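# Wind the cord onto the winder and set it down

## Task

Wrap the entire cord around the winder along its long direction so that it passes through both notches, no loop sits farther than about one finger's width from the winder, and no more than about one finger's length of cord hangs beyond the final notch it runs through; afterwards place the winder on the table and release it.

## Robot and tools

Robot: two arms, left_arm and right_arm, each ending in a two-finger parallel gripper. In the scene frame the left base sits near (+0.005, +0.294, +0.004) m and the right base near (+0.005, -0.325, -0.004) m, both almost unrotated (small yaws only). The scene frame has its origin at table-top height, halfway between the nominal bases and a little behind the near table edge; +x points out over the table, +z is up, +y is toward left_arm. Arm names do not match image left/right.

Frames: every reported hand position, orientation, velocity and Hand target is in that arm's own base frame. Offsets are taken along that arm's base axes, and rotations turn about the Hand target point. On the gripper, the fingers point along its +z and close along its y. end_effector_position is the spot between the pads, roughly 1 cm short of the fingertips. Printed poses may be a few cm off, more when reaching far.

Cameras: cam_high and cam_low are fixed on a beam behind the arms; cam_left_wrist and cam_right_wrist ride on the wrists. All are 896x504.

execute_actions(actions, cameras): actions is a list of actions; each action is a table of 1 to 15 rows, one row per 1/30 s step; a short table repeats its final row until step 15. Every row is one flat list of 14 numbers, each in [-1, 1]: left dx, dy, dz, rx, ry, rz, opening, then the same seven for right. The six pose numbers are an offset from that arm's Hand target as it stood when the action began (every row counts from that same start, not from the row before); the next action starts from the new Hand target, so repeating an offset keeps moving. Scale: 1.0 equals 0.6 m for dx, dy, dz and 180 degrees for the rotation vector rx, ry, rz. Opening is absolute, not an offset: +1 fully open (0.094 m), -1 closed. Six zeros means no new pose request, but the opening number is always a command, so resend the current one (0 would half-close). cameras: names, ["all"], or [] for none; by default images appear only when actions is empty. A wrong camera name rejects the call.

move(target, speed, blend, opening_speed, grip_force, blocking, cameras): target is one 14-number row as above or a list of up to 15 such rows; every row is an offset from the Hand targets at the move's start, not from the previous row. Straight paths, all ending together, capped at 10 s. speed: m/s, 0.002 to 2.9, default 0.25 (turn rate up to twice that in rad/s); one value or one per target. blend: corner rounding in m, one value or per target; 0 (default) stops at each target. opening_speed: change rate of the commanded opening per second on the -1..1 scale, at least 0.2; use it to close gently. grip_force: newtons per finger pad, 10 to 50, one value or one per arm; it persists; lower values close slowly. blocking=false returns after about 0.5 s while the move continues. Changing the opening at a later target pauses all arms until at rest. The result adds a move: line, e.g. done (at rest within 10 mm and 2 degrees), off_target, moving, held, fault, plus limits such as paced (pose clipped) or held (steps withheld). Paths do not avoid obstacles or the other arm; keep paths away from an arm's own base, which can whip the elbow round.

wait(seconds, cameras): seconds 0 to 3600; sends nothing new, lets a running move go on. stop(cameras): brakes a running move. zoom_image(camera, region): region [x0, y0, x1, y1] in pixels of that camera's latest image, at most 504 by 504. finished_scene(scene): the current scene's number; ends it for good.

Result lines: end_effector_position (m) and end_effector_quat_wxyz per arm; Hand target (last commanded pose after clipping, base of the next offsets); Tool commands; Joint positions (last entry is measured finger opening in m); grip_measured (opening on the command scale, a little wide when empty); grip_effort_nm (gripper motor effort, negative closing, not a pad force); joint torques; Joint velocities, shown as within noise when still; motor temperatures. MOTOR HOT appears at 75 C; at 90 C the arm folds and stops working for the scene.

Control notes: orientation commands are limited to 40 degrees from the measured one per step. Grippers often stop short or droop from friction and weight; check the result and send the remaining distance, and correct any tilt. Small moves may not happen or may drift sideways. Joint ranges (rad): waist -2.618 to 3.054, shoulder 0 to 3.142, elbow 0 to 3.142 (straight at 2.901), wrist pitch and yaw -1.571 to 1.571, wrist roll -2.094 to 2.094. An arm blocked by something keeps pushing; command back past the gripper to release.

Avoid: dropping parts or releasing them while moving, fast impacts, strong pressing, knocking anything off the table, striking the bar, spacers, back plate or low rail, arms touching each other, closing one gripper on the other's fingers, straining wrist camera cables, and holding an arm stretched or loaded long (heat). Loose objects may occasionally get nudged by the scene.

Each tool is called by a JSON object that holds its "fn" and its "kwargs", one argument or row to a line.

## Session

{"fn": "execute_actions", "kwargs": {
  "actions": [],
  "cameras": ["all"]
}}

Scene clock: 0.00 s.
left_arm: end_effector_position=(+0.3110, -0.0897, +0.3983) grip_measured=+1.000 grip_effort_nm=n/a end_effector_quat_wxyz=(+0.592, +0.075, +0.801, +0.036) | right_arm: end_effector_position=(+0.3314, +0.1235, +0.3126) grip_measured=+1.000 grip_effort_nm=n/a end_effector_quat_wxyz=(+0.506, -0.041, +0.858, +0.073)
Joint positions: left_arm=[-0.527 1.031 1.353 -0.66 -0.471 -0.004 0.094] | right_arm=[0.48 1.106 1.2 -0.609 0.254 0.236 0.094]
Joint velocities: within noise
Joint torques (N m): no reading
Motor temperatures (°C): left_arm=[28 38 33 37 30 30 28] | right_arm=[29 40 38 33 28 29 30]
Heat: left arm: 38 °C; right arm: 40 °C.
Hand target: left_arm +0.3107, -0.0884, +0.4044; +0.599, +0.068, +0.797, +0.034 | right_arm +0.3321, +0.1227, +0.3176; +0.512, -0.041, +0.855, +0.072
Tool commands: left_gripper/opening=+1.0 right_gripper/opening=+1.0

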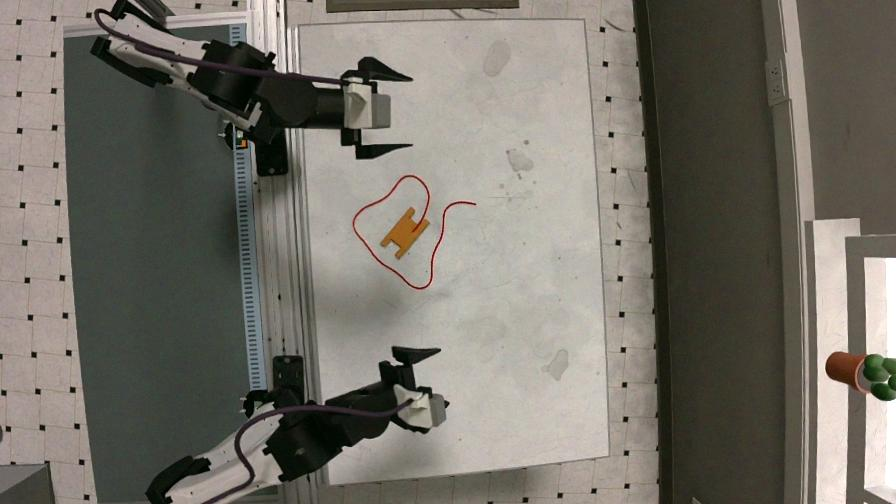

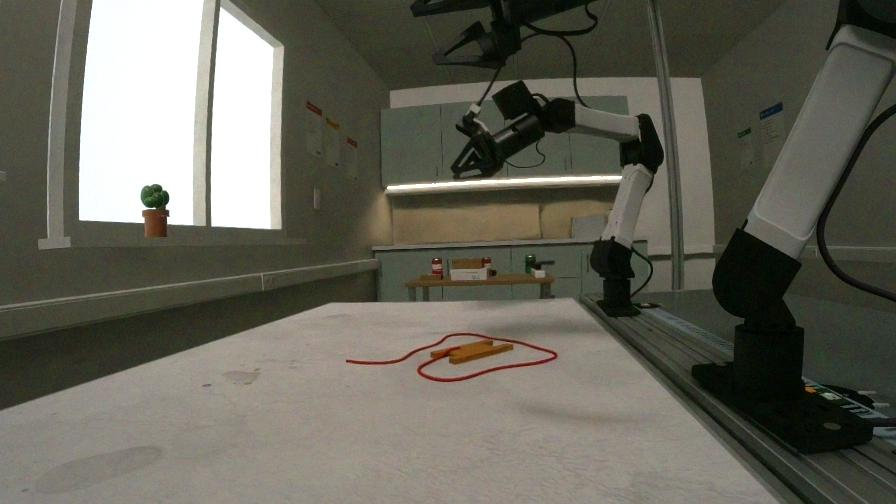

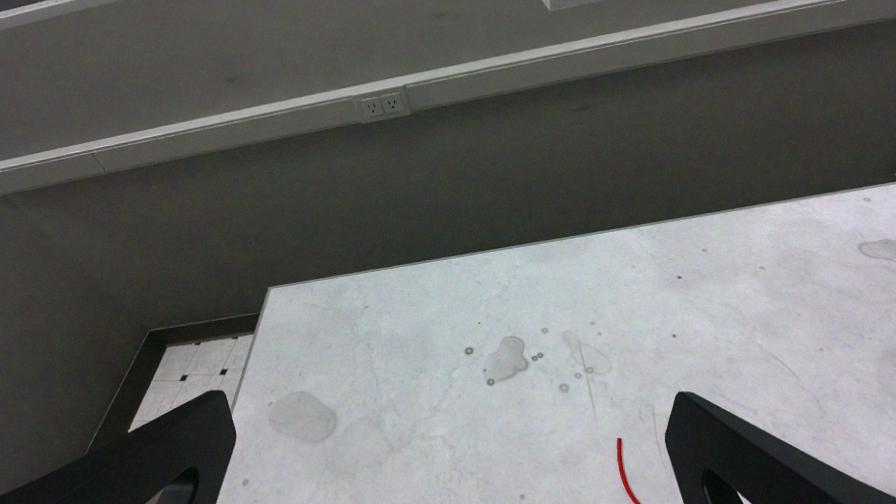

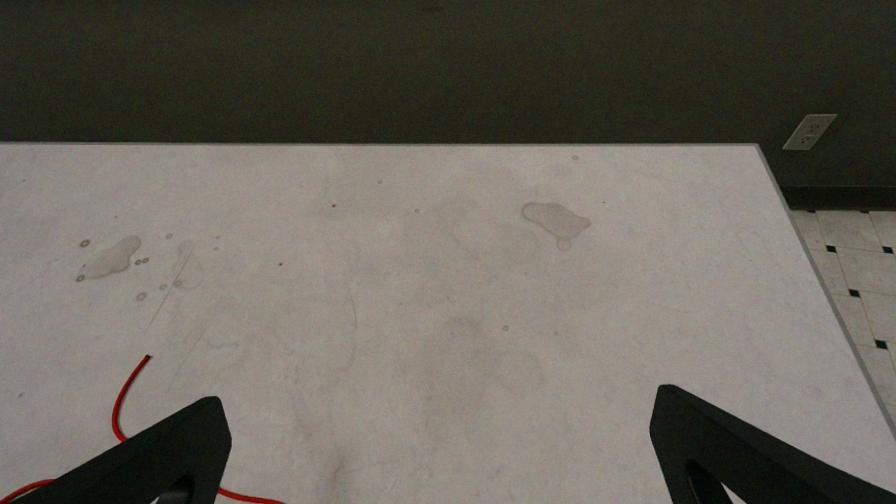

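{"fn": "zoom_image", "kwargs": {
  "camera": "cam_high",
  "region": [330, 150, 510, 310]
}}

{"fn": "zoom_image", "kwargs": {
  "camera": "cam_low",
  "region": [330, 310, 590, 400]
}}

Scaled by 2.800 from the camera's image (finer frame: 1280x720).

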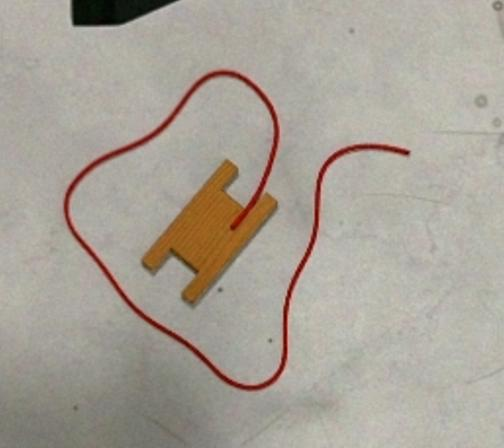

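Scaled by 1.938 from the camera's image (finer frame: 1280x720).

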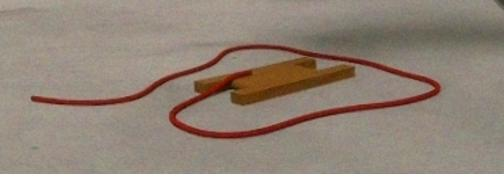

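{"fn": "move", "kwargs": {
  "target": [0, 0.2, 0, 0, 0, 0, 1, -0.098, 0.415, -0.113, -0.207, 0.289, 0.248, 1],
  "speed": 0.4,
  "cameras": ["all"]
}}

Scene clock: 81.07 s.
left_arm: end_effector_position=(+0.3076, +0.0326, +0.4099) grip_measured=+1.000 grip_effort_nm=-0.01 end_effector_quat_wxyz=(+0.605, +0.057, +0.793, +0.036) | right_arm: end_effector_position=(+0.2748, +0.3707, +0.2516) grip_measured=+1.000 grip_effort_nm=0.04 end_effector_quat_wxyz=(+0.174, -0.447, +0.873, +0.082)
Joint positions: left_arm=[0.243 0.957 1.34 -0.66 0.245 0.2 0.094] | right_arm=[0.936 2.134 2.503 -1.553 0.008 -0.012 0.094]
Joint torques (N m): left_arm=[0.84 -0.87 5.09 2.63 0.14 0.11] | right_arm=[0.09 -11.33 7.3 0.74 -0.08 -0.11]
Motor temperatures (°C): left_arm=[28 37 39 48 29 30 27] | right_arm=[29 41 46 37 27 29 29]
Heat: left arm: 48 °C; right arm: 46 °C.
Hand target: left_arm +0.3107, +0.0317, +0.4045; +0.599, +0.068, +0.797, +0.034 | right_arm +0.2734, +0.3717, +0.2497; +0.001, -0.463, +0.886, +0.000
Off the commanded pose: left_arm 0.006 m, 1 deg | right_arm 0.003 m, 22 deg.
joint sent to its limit (right arm) — joint 4 (wrist pitch), lower limit. The joint targets are off in orientation, not in position.
move: off_target (right_arm)

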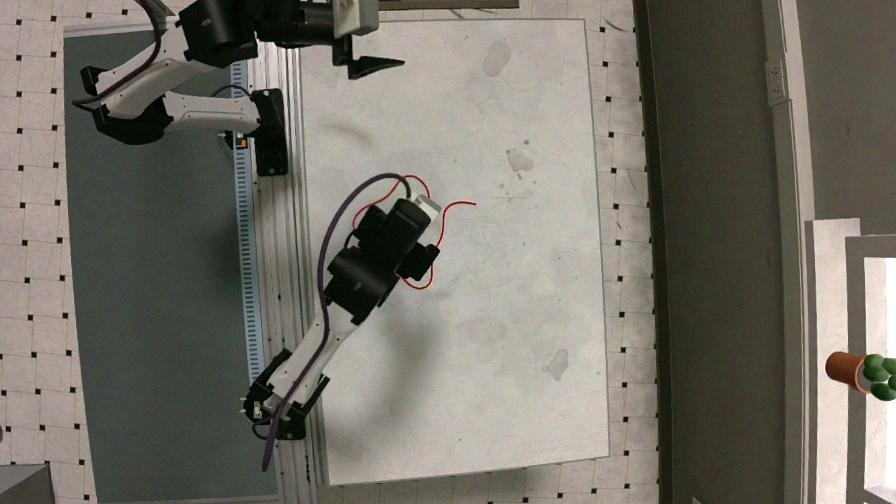

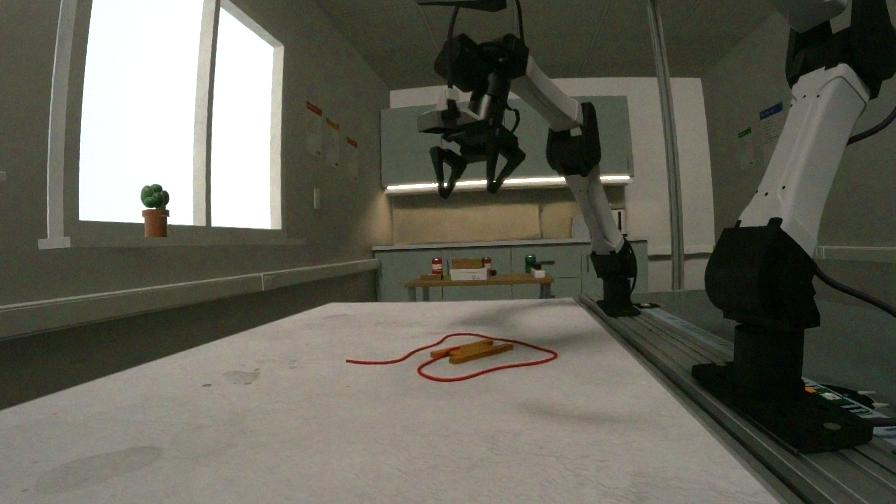

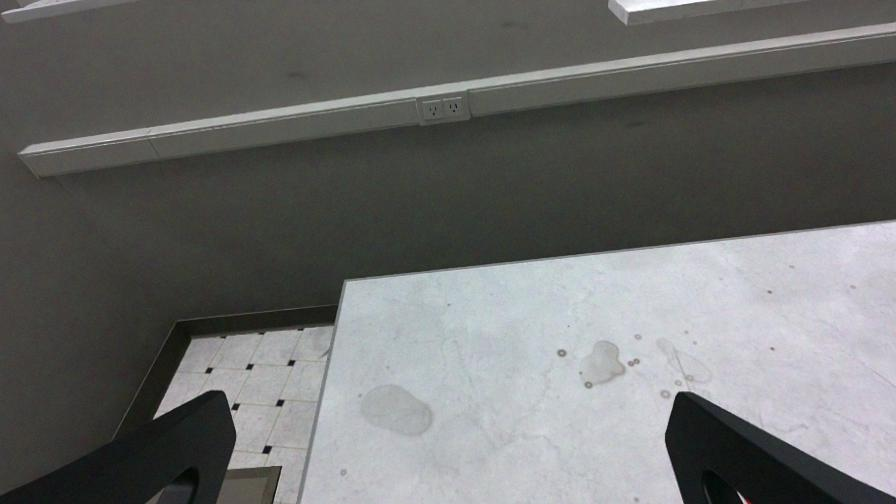

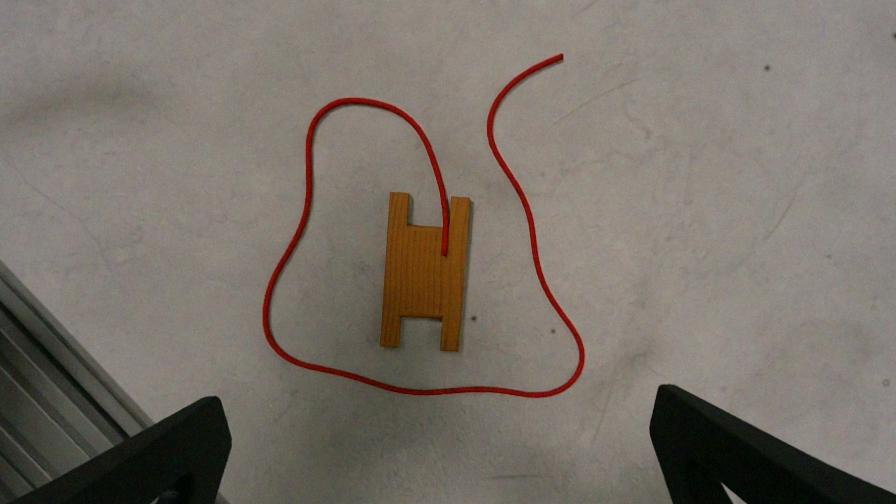

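{"fn": "move", "kwargs": {
  "target": [0, 0, 0, 0, 0, 0, 1, 0.039, 0.0555, -0.167, 0, 0, 0, 1],
  "speed": 0.3,
  "cameras": ["cam_right_wrist"]
}}

Scene clock: 90.50 s.
left_arm: end_effector_position=(+0.3076, +0.0326, +0.4099) grip_measured=+1.000 grip_effort_nm=-0.01 end_effector_quat_wxyz=(+0.605, +0.058, +0.793, +0.037) | right_arm: end_effector_position=(+0.2983, +0.4029, +0.1508) grip_measured=+1.000 grip_effort_nm=0.04 end_effector_quat_wxyz=(+0.097, -0.454, +0.885, +0.045)
Joint positions: left_arm=[0.243 0.957 1.34 -0.66 0.245 0.202 0.094] | right_arm=[0.936 2.434 2.636 -1.559 0.007 -0.012 0.094]
Joint torques (N m): left_arm=[0.84 -0.84 5.09 2.63 0.14 0.11] | right_arm=[0.21 -14.17 7.53 0.49 -0.08 -0.1]
Heat: left arm: 48 °C; right arm: 45 °C.
Hand target: left_arm +0.3107, +0.0317, +0.4045; +0.599, +0.068, +0.797, +0.034 | right_arm +0.2968, +0.4049, +0.1495; +0.001, -0.463, +0.886, +0.000
Off the commanded pose: left_arm 0.006 m, 1 deg | right_arm 0.003 m, 12 deg.
joint sent to its limit (right arm) — joint 4 (wrist pitch), lower limit. The joint targets are off in orientation, not in position.
move: off_target (right_arm)

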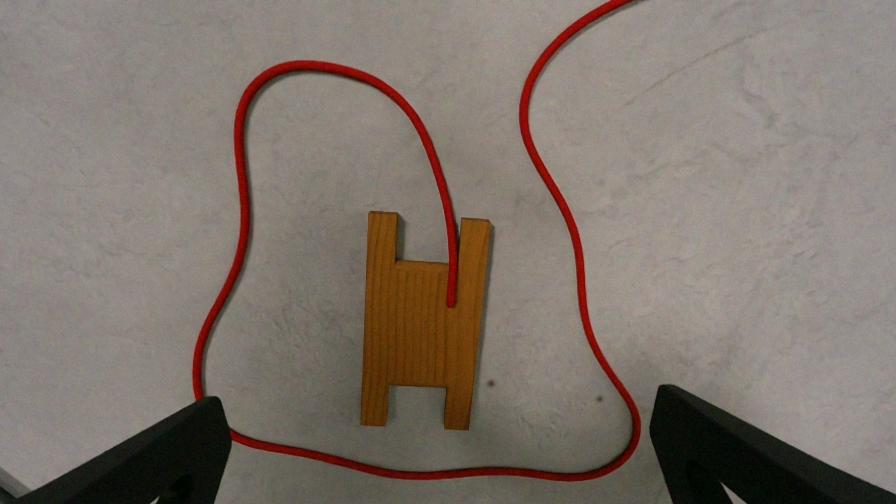

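{"fn": "move", "kwargs": {
  "target": [0, 0, 0, 0, 0, 0, 1, -0.0513, -0.0582, -0.149, 0, 0, -0.0222, 1],
  "speed": 0.3,
  "cameras": ["cam_right_wrist", "cam_low", "cam_high"]
}}

Scene clock: 112.03 s.
left_arm: end_effector_position=(+0.3076, +0.0326, +0.4099) grip_measured=+1.000 grip_effort_nm=-0.01 end_effector_quat_wxyz=(+0.605, +0.058, +0.793, +0.037) | right_arm: end_effector_position=(+0.2676, +0.3649, +0.0512) grip_measured=+1.000 grip_effort_nm=0.04 end_effector_quat_wxyz=(-0.015, -0.437, +0.899, -0.011)
Joint positions: left_arm=[0.243 0.957 1.34 -0.66 0.245 0.202 0.094] | right_arm=[0.94 2.369 2.135 -1.372 0.005 0.035 0.094]
Joint torques (N m): left_arm=[0.84 -0.85 5.09 2.63 0.14 0.11] | right_arm=[0.62 -18.73 3.95 0.42 -0.06 0.13]
Motor temperatures (°C): left_arm=[28 36 39 49 29 30 26] | right_arm=[29 52 46 33 27 29 29]
Heat: left arm: 49 °C; right arm: 52 °C.
Hand target: left_arm +0.3107, +0.0317, +0.4045; +0.599, +0.068, +0.797, +0.034 | right_arm +0.2660, +0.3701, +0.0601; +0.001, -0.432, +0.902, +0.000
Off the commanded pose: left_arm 0.006 m, 1 deg | right_arm 0.010 m, 2 deg.
move: done
Images, in order (width x height): cam_high 896x504, cam_low 896x504, cam_right_wrist 896x504.

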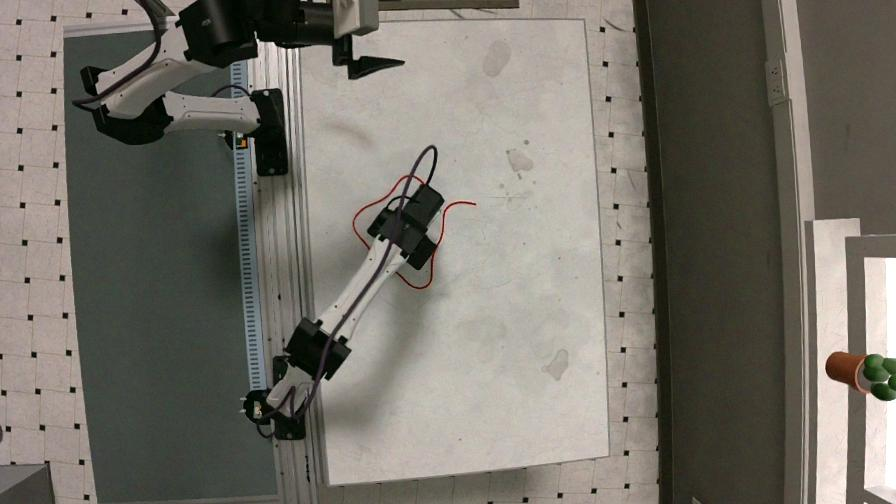

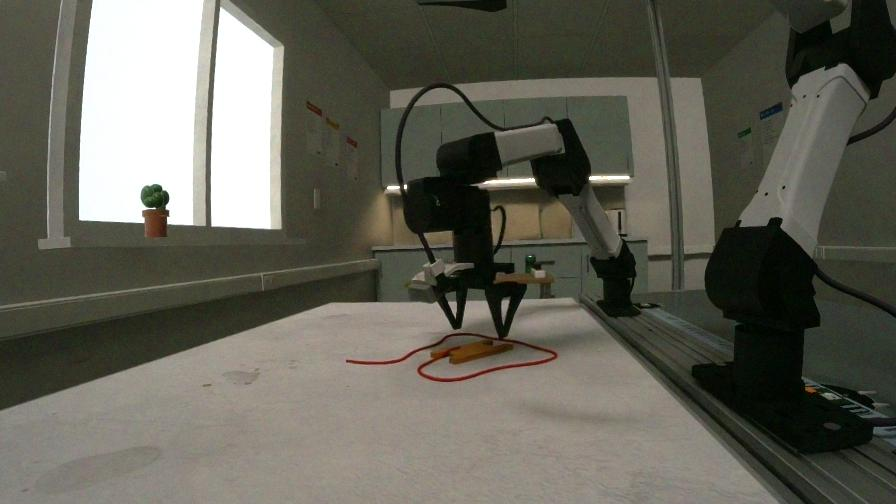

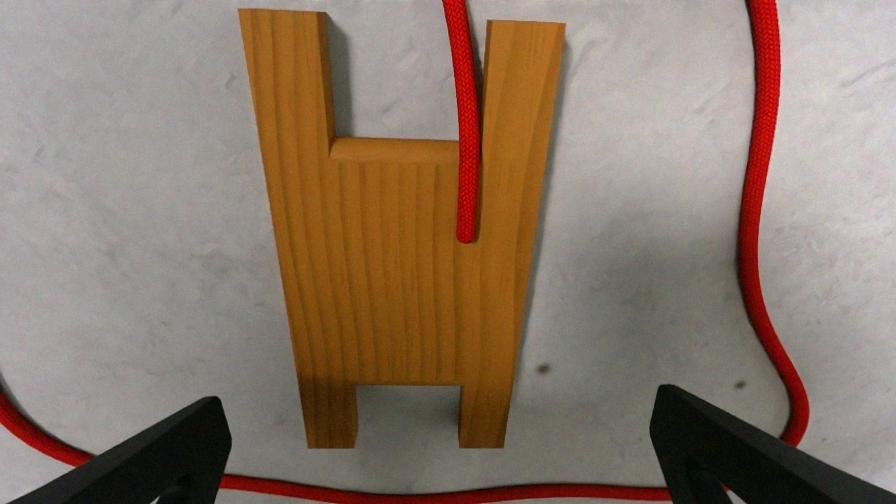

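{"fn": "move", "kwargs": {
  "target": [0, 0, 0, 0, 0, 0, 1, -0.0266, -0.0086, -0.045, 0, 0, -0.0117, 1],
  "speed": 0.15,
  "cameras": ["cam_right_wrist", "cam_low"]
}}

Scene clock: 130.47 s.
left_arm: end_effector_position=(+0.3076, +0.0326, +0.4099) grip_measured=+1.000 grip_effort_nm=-0.01 end_effector_quat_wxyz=(+0.605, +0.058, +0.793, +0.037) | right_arm: end_effector_position=(+0.2506, +0.3575, +0.0261) grip_measured=+1.000 grip_effort_nm=0.04 end_effector_quat_wxyz=(-0.018, -0.421, +0.907, -0.013)
Joint positions: left_arm=[0.243 0.957 1.34 -0.66 0.245 0.202 0.094] | right_arm=[0.961 2.309 1.931 -1.237 0.005 0.092 0.094]
Joint torques (N m): left_arm=[0.84 -0.87 5.09 2.62 0.15 0.11] | right_arm=[0.7 -17.99 3.77 0.52 -0.05 0.16]
Motor temperatures (°C): left_arm=[28 36 39 50 29 30 26] | right_arm=[29 62 44 32 27 29 29]
Heat: left arm: 50 °C; right arm: 62 °C.
Hand target: left_arm +0.3107, +0.0317, +0.4045; +0.599, +0.068, +0.797, +0.034 | right_arm +0.2501, +0.3650, +0.0332; +0.001, -0.415, +0.910, +0.000
Off the commanded pose: left_arm 0.006 m, 1 deg | right_arm 0.010 m, 3 deg.
move: off_target (right_arm)
Images, in order (width x height): cam_low 896x504, cam_right_wrist 896x504.

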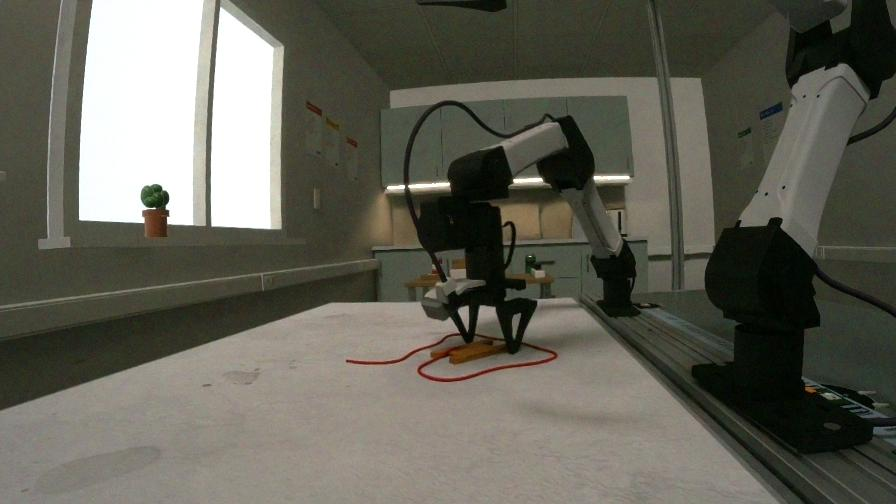

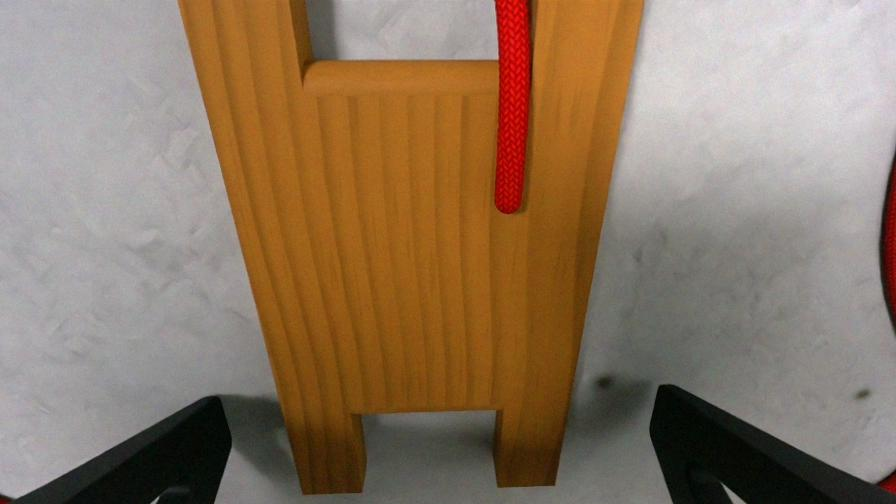

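{"fn": "move", "kwargs": {
  "target": [
    [0,0,0,0,0,0,1, 0,0,-0.005,0,0,0,1],
    [0,0,0,0,0,0,1, 0,0,-0.005,0,0,0,0.12],
    [0,0,0,0,0,0,1, 0,0,0.05,0,0,0,0.12],
    [-0.027,-0.39,-0.451,-0.4405,0.3639,-0.2905,1, -0.0072,-0.0912,0.195,0,0,-0.253,0.12]
  ],
  "speed": [0.1,0.1,0.15,0.3],
  "cameras": ["all"]
}}

Scene clock: 152.03 s.
left_arm: end_effector_position=(+0.2973, -0.2001, +0.1325) grip_measured=+1.000 grip_effort_nm=-0.01 end_effector_quat_wxyz=(-0.028, +0.021, +0.724, -0.689) | right_arm: end_effector_position=(+0.2405, +0.3096, +0.1308) grip_measured=+0.192 grip_effort_nm=-0.99 end_effector_quat_wxyz=(-0.017, -0.045, +0.999, -0.019)
Joint positions: left_arm=[-0.086 1.837 0.925 -0.335 1.519 -0.338 0.094] | right_arm=[0.91 2.109 2.022 -1.534 -0.001 0.82 0.056]
Joint torques (N m): left_arm=[-0.14 -8.49 3.67 1.45 0.87 -0.08] | right_arm=[-0.72 -16.28 7.69 0.06 0.06 0.14]
Motor temperatures (°C): left_arm=[28 36 38 50 29 30 26] | right_arm=[29 66 43 31 27 29 29]
Heat: left arm: 50 °C; right arm: 66 °C.
Hand target: left_arm +0.2945, -0.2023, +0.1338; -0.009, +0.010, +0.707, -0.707 | right_arm +0.2457, +0.3103, +0.1501; +0.001, -0.031, +1.000, +0.000
Off the commanded pose: left_arm 0.004 m, 4 deg | right_arm 0.020 m, 3 deg.
move: off_target (left_arm, right_arm); target 2's new opening was sent with right_arm's hand 0.009 m and 3 deg from that target

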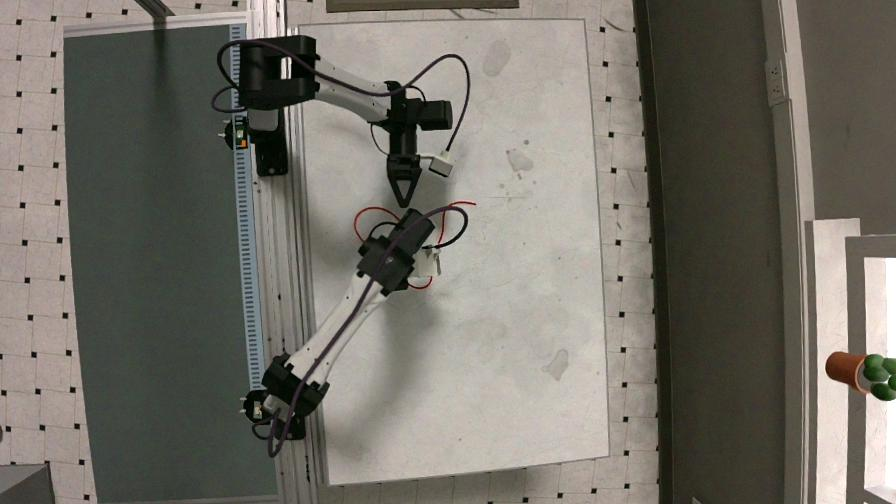

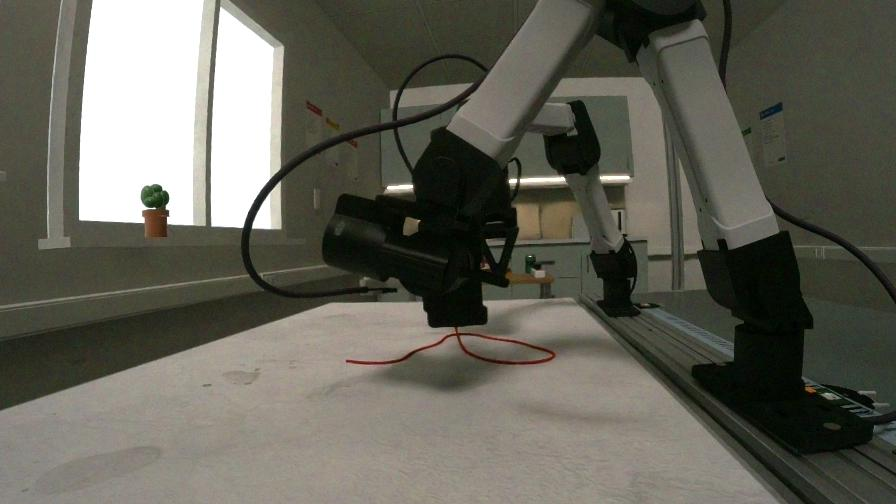

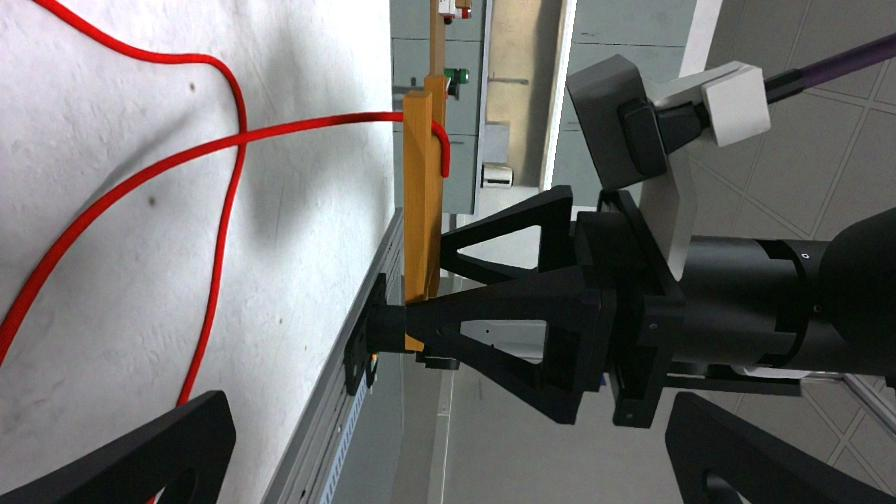

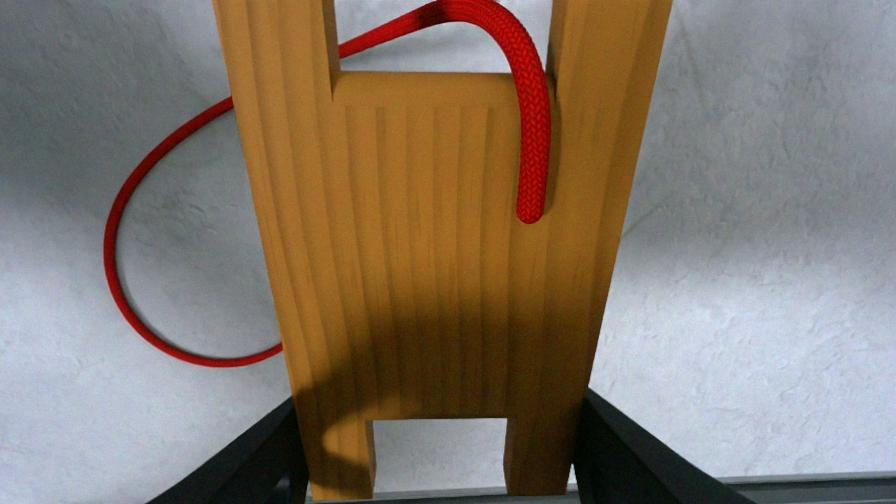

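{"fn": "zoom_image", "kwargs": {
  "camera": "cam_left_wrist",
  "region": [360, 40, 560, 440]
}}

Scaled by 1.260 from the camera's image (finer frame: 1280x720).

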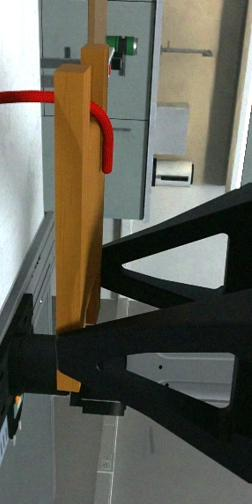

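{"fn": "move", "kwargs": {
  "target": [-0.0215, -0.1733, -0.03, -0.02, 0, 0, 0.0, 0,0,0,0,0,0,0.12],
  "speed": 0.15,
  "cameras": ["cam_left_wrist", "cam_right_wrist"]
}}

Scene clock: 182.00 s.
left_arm: end_effector_position=(+0.2820, -0.3058, +0.1094) grip_measured=+0.002 grip_effort_nm=-0.14 end_effector_quat_wxyz=(-0.037, -0.007, +0.703, -0.710) | right_arm: end_effector_position=(+0.2407, +0.2989, +0.1328) grip_measured=+0.192 grip_effort_nm=-0.99 end_effector_quat_wxyz=(-0.024, -0.034, +0.999, -0.033)
Joint positions: left_arm=[-0.428 2.104 0.657 1.477 1.184 -1.662 0.047] | right_arm=[0.896 2.105 2.022 -1.568 0.007 0.828 0.056]
Joint torques (N m): left_arm=[-0.14 -8.08 2.65 3.45 -0.24 -0.08] | right_arm=[0.47 -15.84 7.76 0.3 -0.01 0.08]
Motor temperatures (°C): left_arm=[28 42 36 48 30 30 26] | right_arm=[29 71 45 29 27 29 30]
Heat: left arm: 48 °C; right arm: 71 °C.
Hand target: left_arm +0.2815, -0.3064, +0.1159; -0.009, +0.010, +0.685, -0.729 | right_arm +0.2457, +0.3103, +0.1502; +0.001, -0.031, +1.000, +0.000
Off the commanded pose: left_arm 0.006 m, 5 deg | right_arm 0.021 m, 5 deg.
joint sent to its limit (left arm) — joint 4 (wrist pitch), upper limit. The joint targets still meet the commanded pose.
move: off_target (left_arm)

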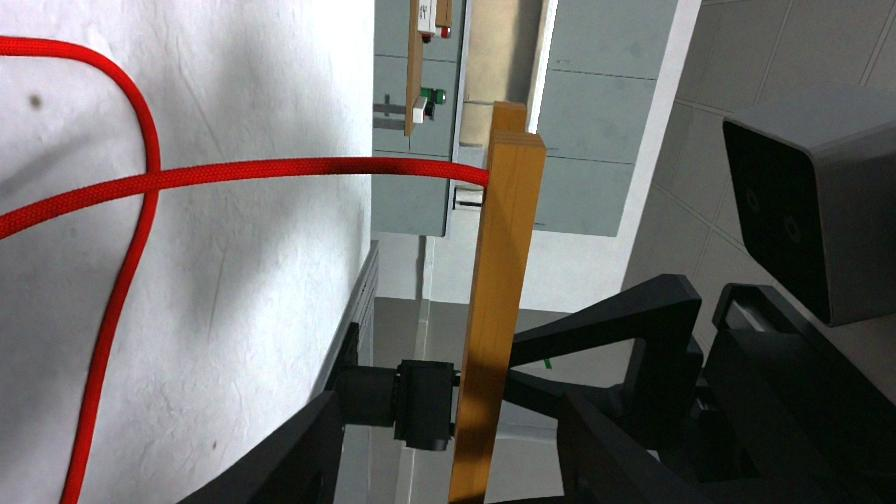

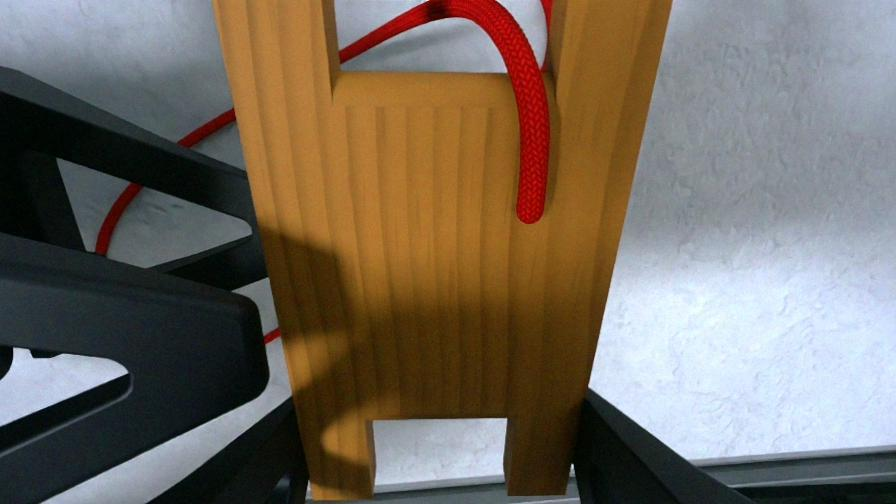

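{"fn": "move", "kwargs": {
  "target": [
    [0, 0.025, 0, 0, 0, 0, 0.0, 0,0,0,0,0,0,0.12],
    [0.03, 0.025, 0.015, 0, 0, 0, 0.0, 0,0,0,0,0,0,0.12]
  ],
  "speed": 0.15,
  "blend": [0.005, 0],
  "cameras": ["cam_left_wrist", "cam_right_wrist"]
}}

Scene clock: 190.70 s.
left_arm: end_effector_position=(+0.2961, -0.2908, +0.1128) grip_measured=+0.002 grip_effort_nm=-0.14 end_effector_quat_wxyz=(-0.038, -0.024, +0.701, -0.712) | right_arm: end_effector_position=(+0.2407, +0.2989, +0.1328) grip_measured=+0.192 grip_effort_nm=-0.99 end_effector_quat_wxyz=(-0.024, -0.034, +0.999, -0.033)
Joint positions: left_arm=[-0.372 2.104 0.672 1.477 1.218 -1.702 0.047] | right_arm=[0.896 2.105 2.022 -1.568 0.007 0.828 0.056]
Joint torques (N m): left_arm=[0.62 -8.24 4.96 3.34 0.07 -0.09] | right_arm=[0.47 -15.84 7.76 0.3 -0.01 0.08]
Motor temperatures (°C): left_arm=[28 43 36 54 30 30 26] | right_arm=[29 71 45 29 27 29 30]
Heat: left arm: 54 °C; right arm: 71 °C.
Hand target: left_arm +0.2996, -0.2914, +0.1249; -0.009, +0.010, +0.685, -0.729 | right_arm +0.2457, +0.3103, +0.1502; +0.001, -0.031, +1.000, +0.000
Off the commanded pose: left_arm 0.013 m, 6 deg | right_arm 0.021 m, 5 deg.
move: off_target (left_arm)

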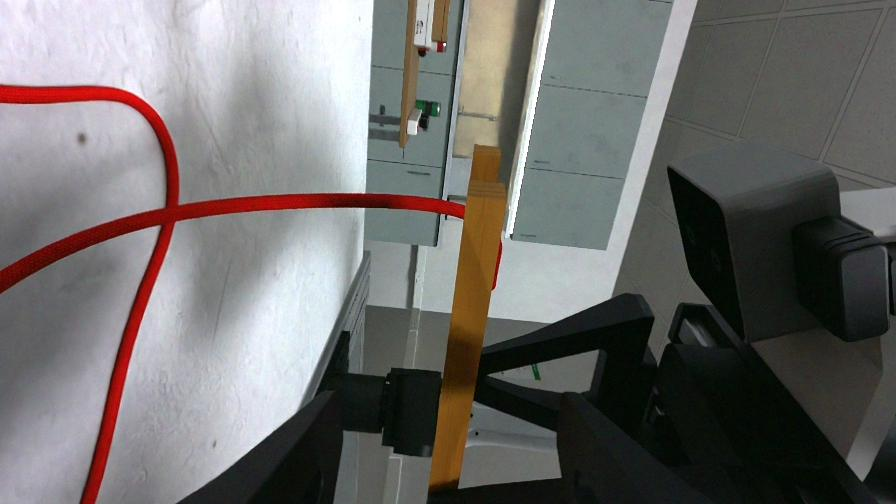

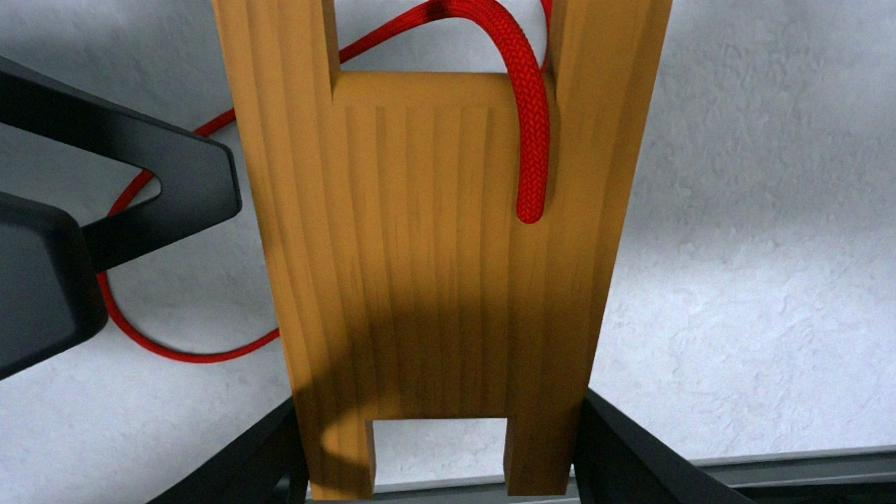

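{"fn": "move", "kwargs": {
  "target": [
    [-0.011, -0.04, 0.005, 0, -0.028, 0, 0.0, 0,0,0,0,0,0,0.12],
    [-0.011, -0.04, 0.005, 0, -0.028, 0, -0.9, 0,0,0,0,0,0,0.12]
  ],
  "speed": 0.12,
  "opening_speed": 0.8,
  "cameras": ["cam_left_wrist", "cam_right_wrist"]
}}

Scene clock: 202.43 s.
left_arm: end_effector_position=(+0.2873, -0.3118, +0.1173) grip_measured=-0.837 grip_effort_nm=-1.04 end_effector_quat_wxyz=(-0.012, +0.019, +0.698, -0.716) | right_arm: end_effector_position=(+0.2411, +0.3019, +0.1342) grip_measured=+0.192 grip_effort_nm=-0.99 end_effector_quat_wxyz=(-0.023, -0.034, +0.999, -0.025)
Joint positions: left_arm=[-0.438 2.104 0.69 1.477 1.176 -1.62 0.008] | right_arm=[0.896 2.105 2.027 -1.562 -0.003 0.828 0.056]
Joint torques (N m): left_arm=[-0.13 -9.01 5.11 2.9 -0.25 0.12] | right_arm=[0.5 -15.71 7.41 0.26 0.08 0.08]
Motor temperatures (°C): left_arm=[28 44 36 56 29 30 26] | right_arm=[29 71 46 29 26 29 30]
Heat: left arm: 56 °C; right arm: 71 °C.
Hand target: left_arm +0.2930, -0.3154, +0.1279; +0.021, +0.042, +0.685, -0.727 | right_arm +0.2457, +0.3103, +0.1502; +0.001, -0.031, +1.000, +0.000
Off the commanded pose: left_arm 0.013 m, 5 deg | right_arm 0.019 m, 4 deg.
move: off_target (left_arm); target 2's new opening was sent with left_arm's hand 0.013 m and 6 deg from that target

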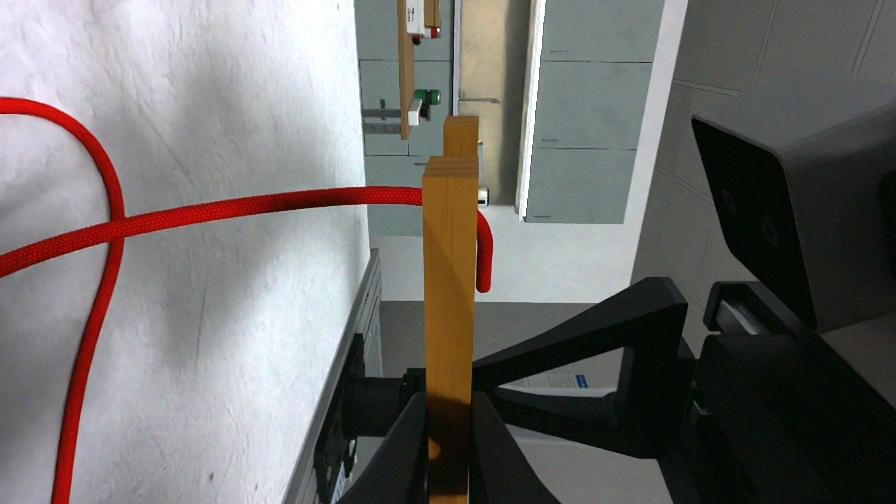

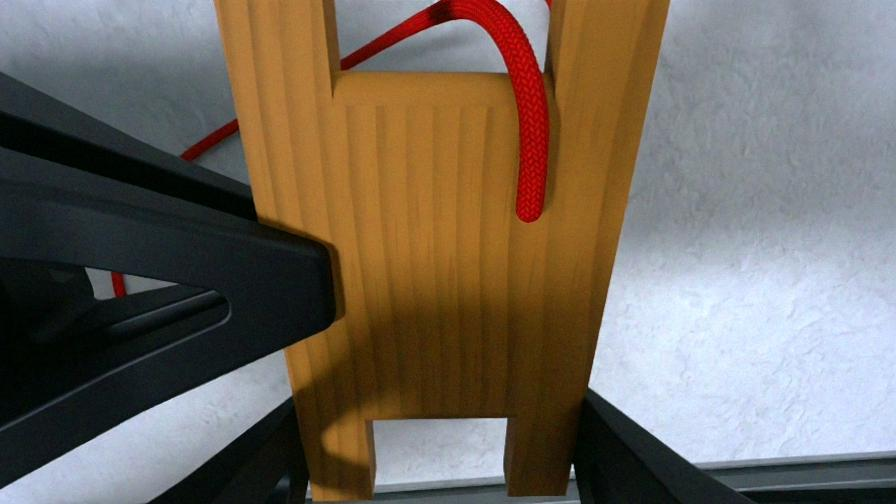

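{"fn": "move", "kwargs": {
  "target": [
    [0,0,0,0,0,0,-0.9, 0,0,0.001,0,0,0,0.40],
    [0,0,0,0,0,0,-0.9, 0,0,0.17,0,0,0,0.40],
    [0,0,0,0,0,0,-0.9, 0.0688,-0.2798,0.34,0.4071,-0.3601,0.3848,0.40],
    [0,0,0.4167,0,0,0,-0.9, 0.0688,-0.2798,0.34,0.4071,-0.3601,0.3848,0.40]
  ],
  "speed": [0.1,0.2,0.4,0.25],
  "blend": [0,0.02,0,0],
  "cameras": ["all"]
}}

Scene clock: 221.17 s.
left_arm: end_effector_position=(+0.2968, -0.3161, +0.3549) grip_measured=-0.839 grip_effort_nm=-1.04 end_effector_quat_wxyz=(-0.004, +0.026, +0.691, -0.723) | right_arm: end_effector_position=(+0.2863, +0.1439, +0.3538) grip_measured=+0.398 grip_effort_nm=0.14 end_effector_quat_wxyz=(+0.523, -0.472, +0.534, +0.466)
Joint positions: left_arm=[-0.438 1.546 1.152 0.509 1.175 -1.645 0.008] | right_arm=[-0.108 1.416 1.355 -0.944 -1.55 -1 0.066]
Joint torques (N m): left_arm=[-0.13 -10.86 9.25 1.77 -0.27 0.2] | right_arm=[-0.31 -5.42 5.72 0.85 -0.85 -0.16]
Motor temperatures (°C): left_arm=[28 46 37 55 29 30 27] | right_arm=[29 68 46 29 27 29 30]
Heat: left arm: 55 °C; right arm: 68 °C.
Hand target: left_arm +0.2930, -0.3154, +0.3779; +0.021, +0.042, +0.685, -0.727 | right_arm +0.2870, +0.1424, +0.3542; +0.485, -0.515, +0.485, +0.515
Off the commanded pose: left_arm 0.023 m, 4 deg | right_arm 0.002 m, 10 deg.
joint sent to its limit (right arm) — joint 5 (wrist yaw), lower limit. The joint targets are off in orientation, not in position.
move: off_target (left_arm, right_arm)

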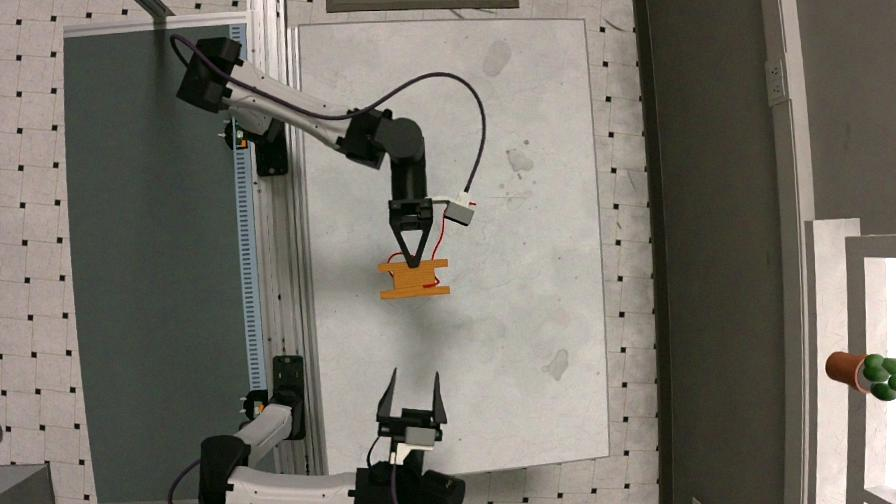

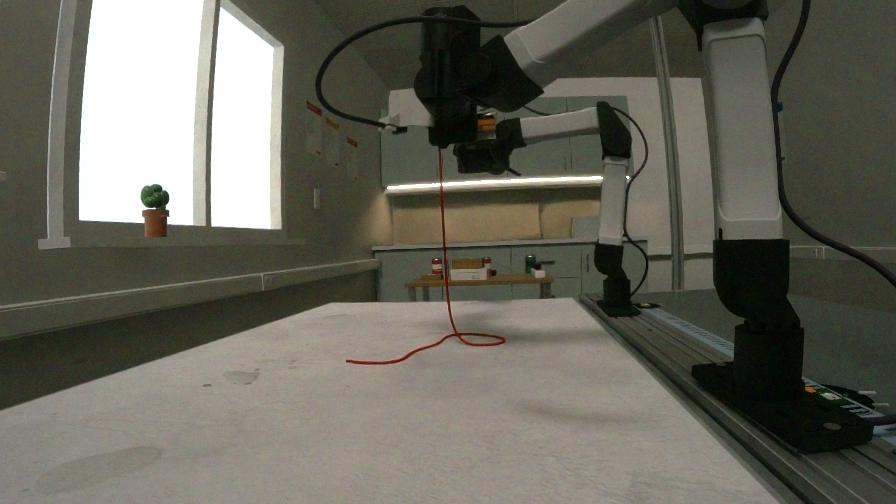

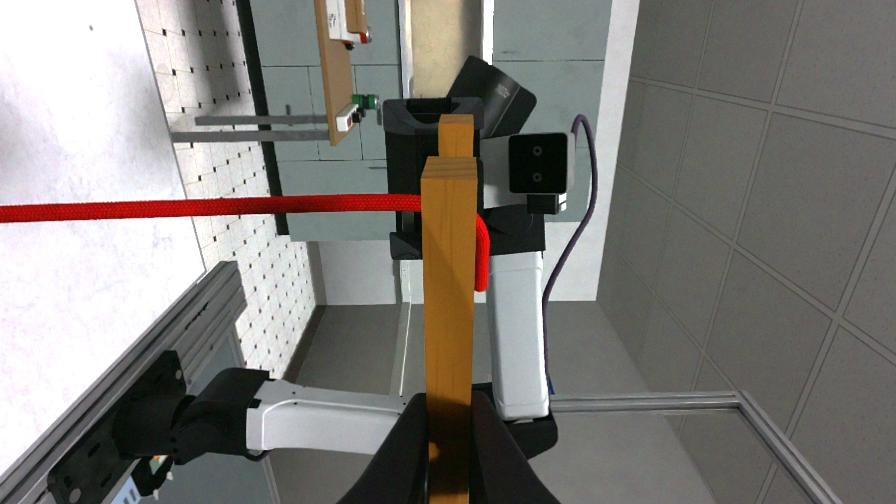

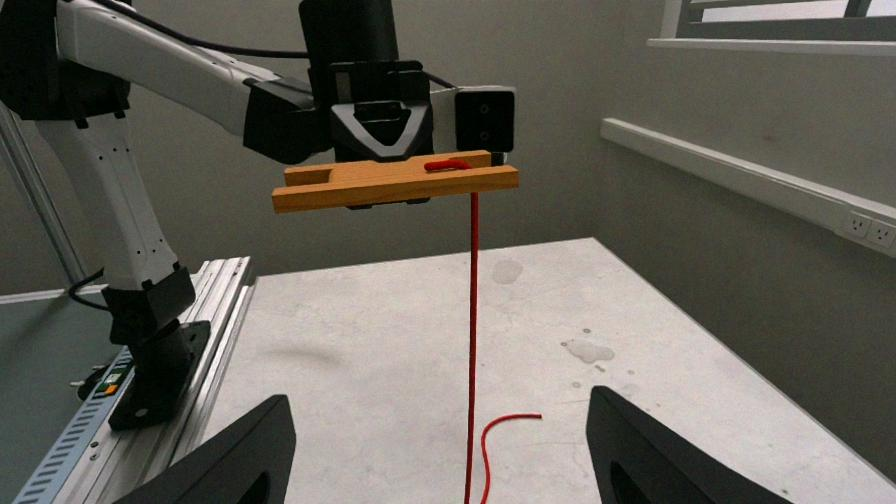

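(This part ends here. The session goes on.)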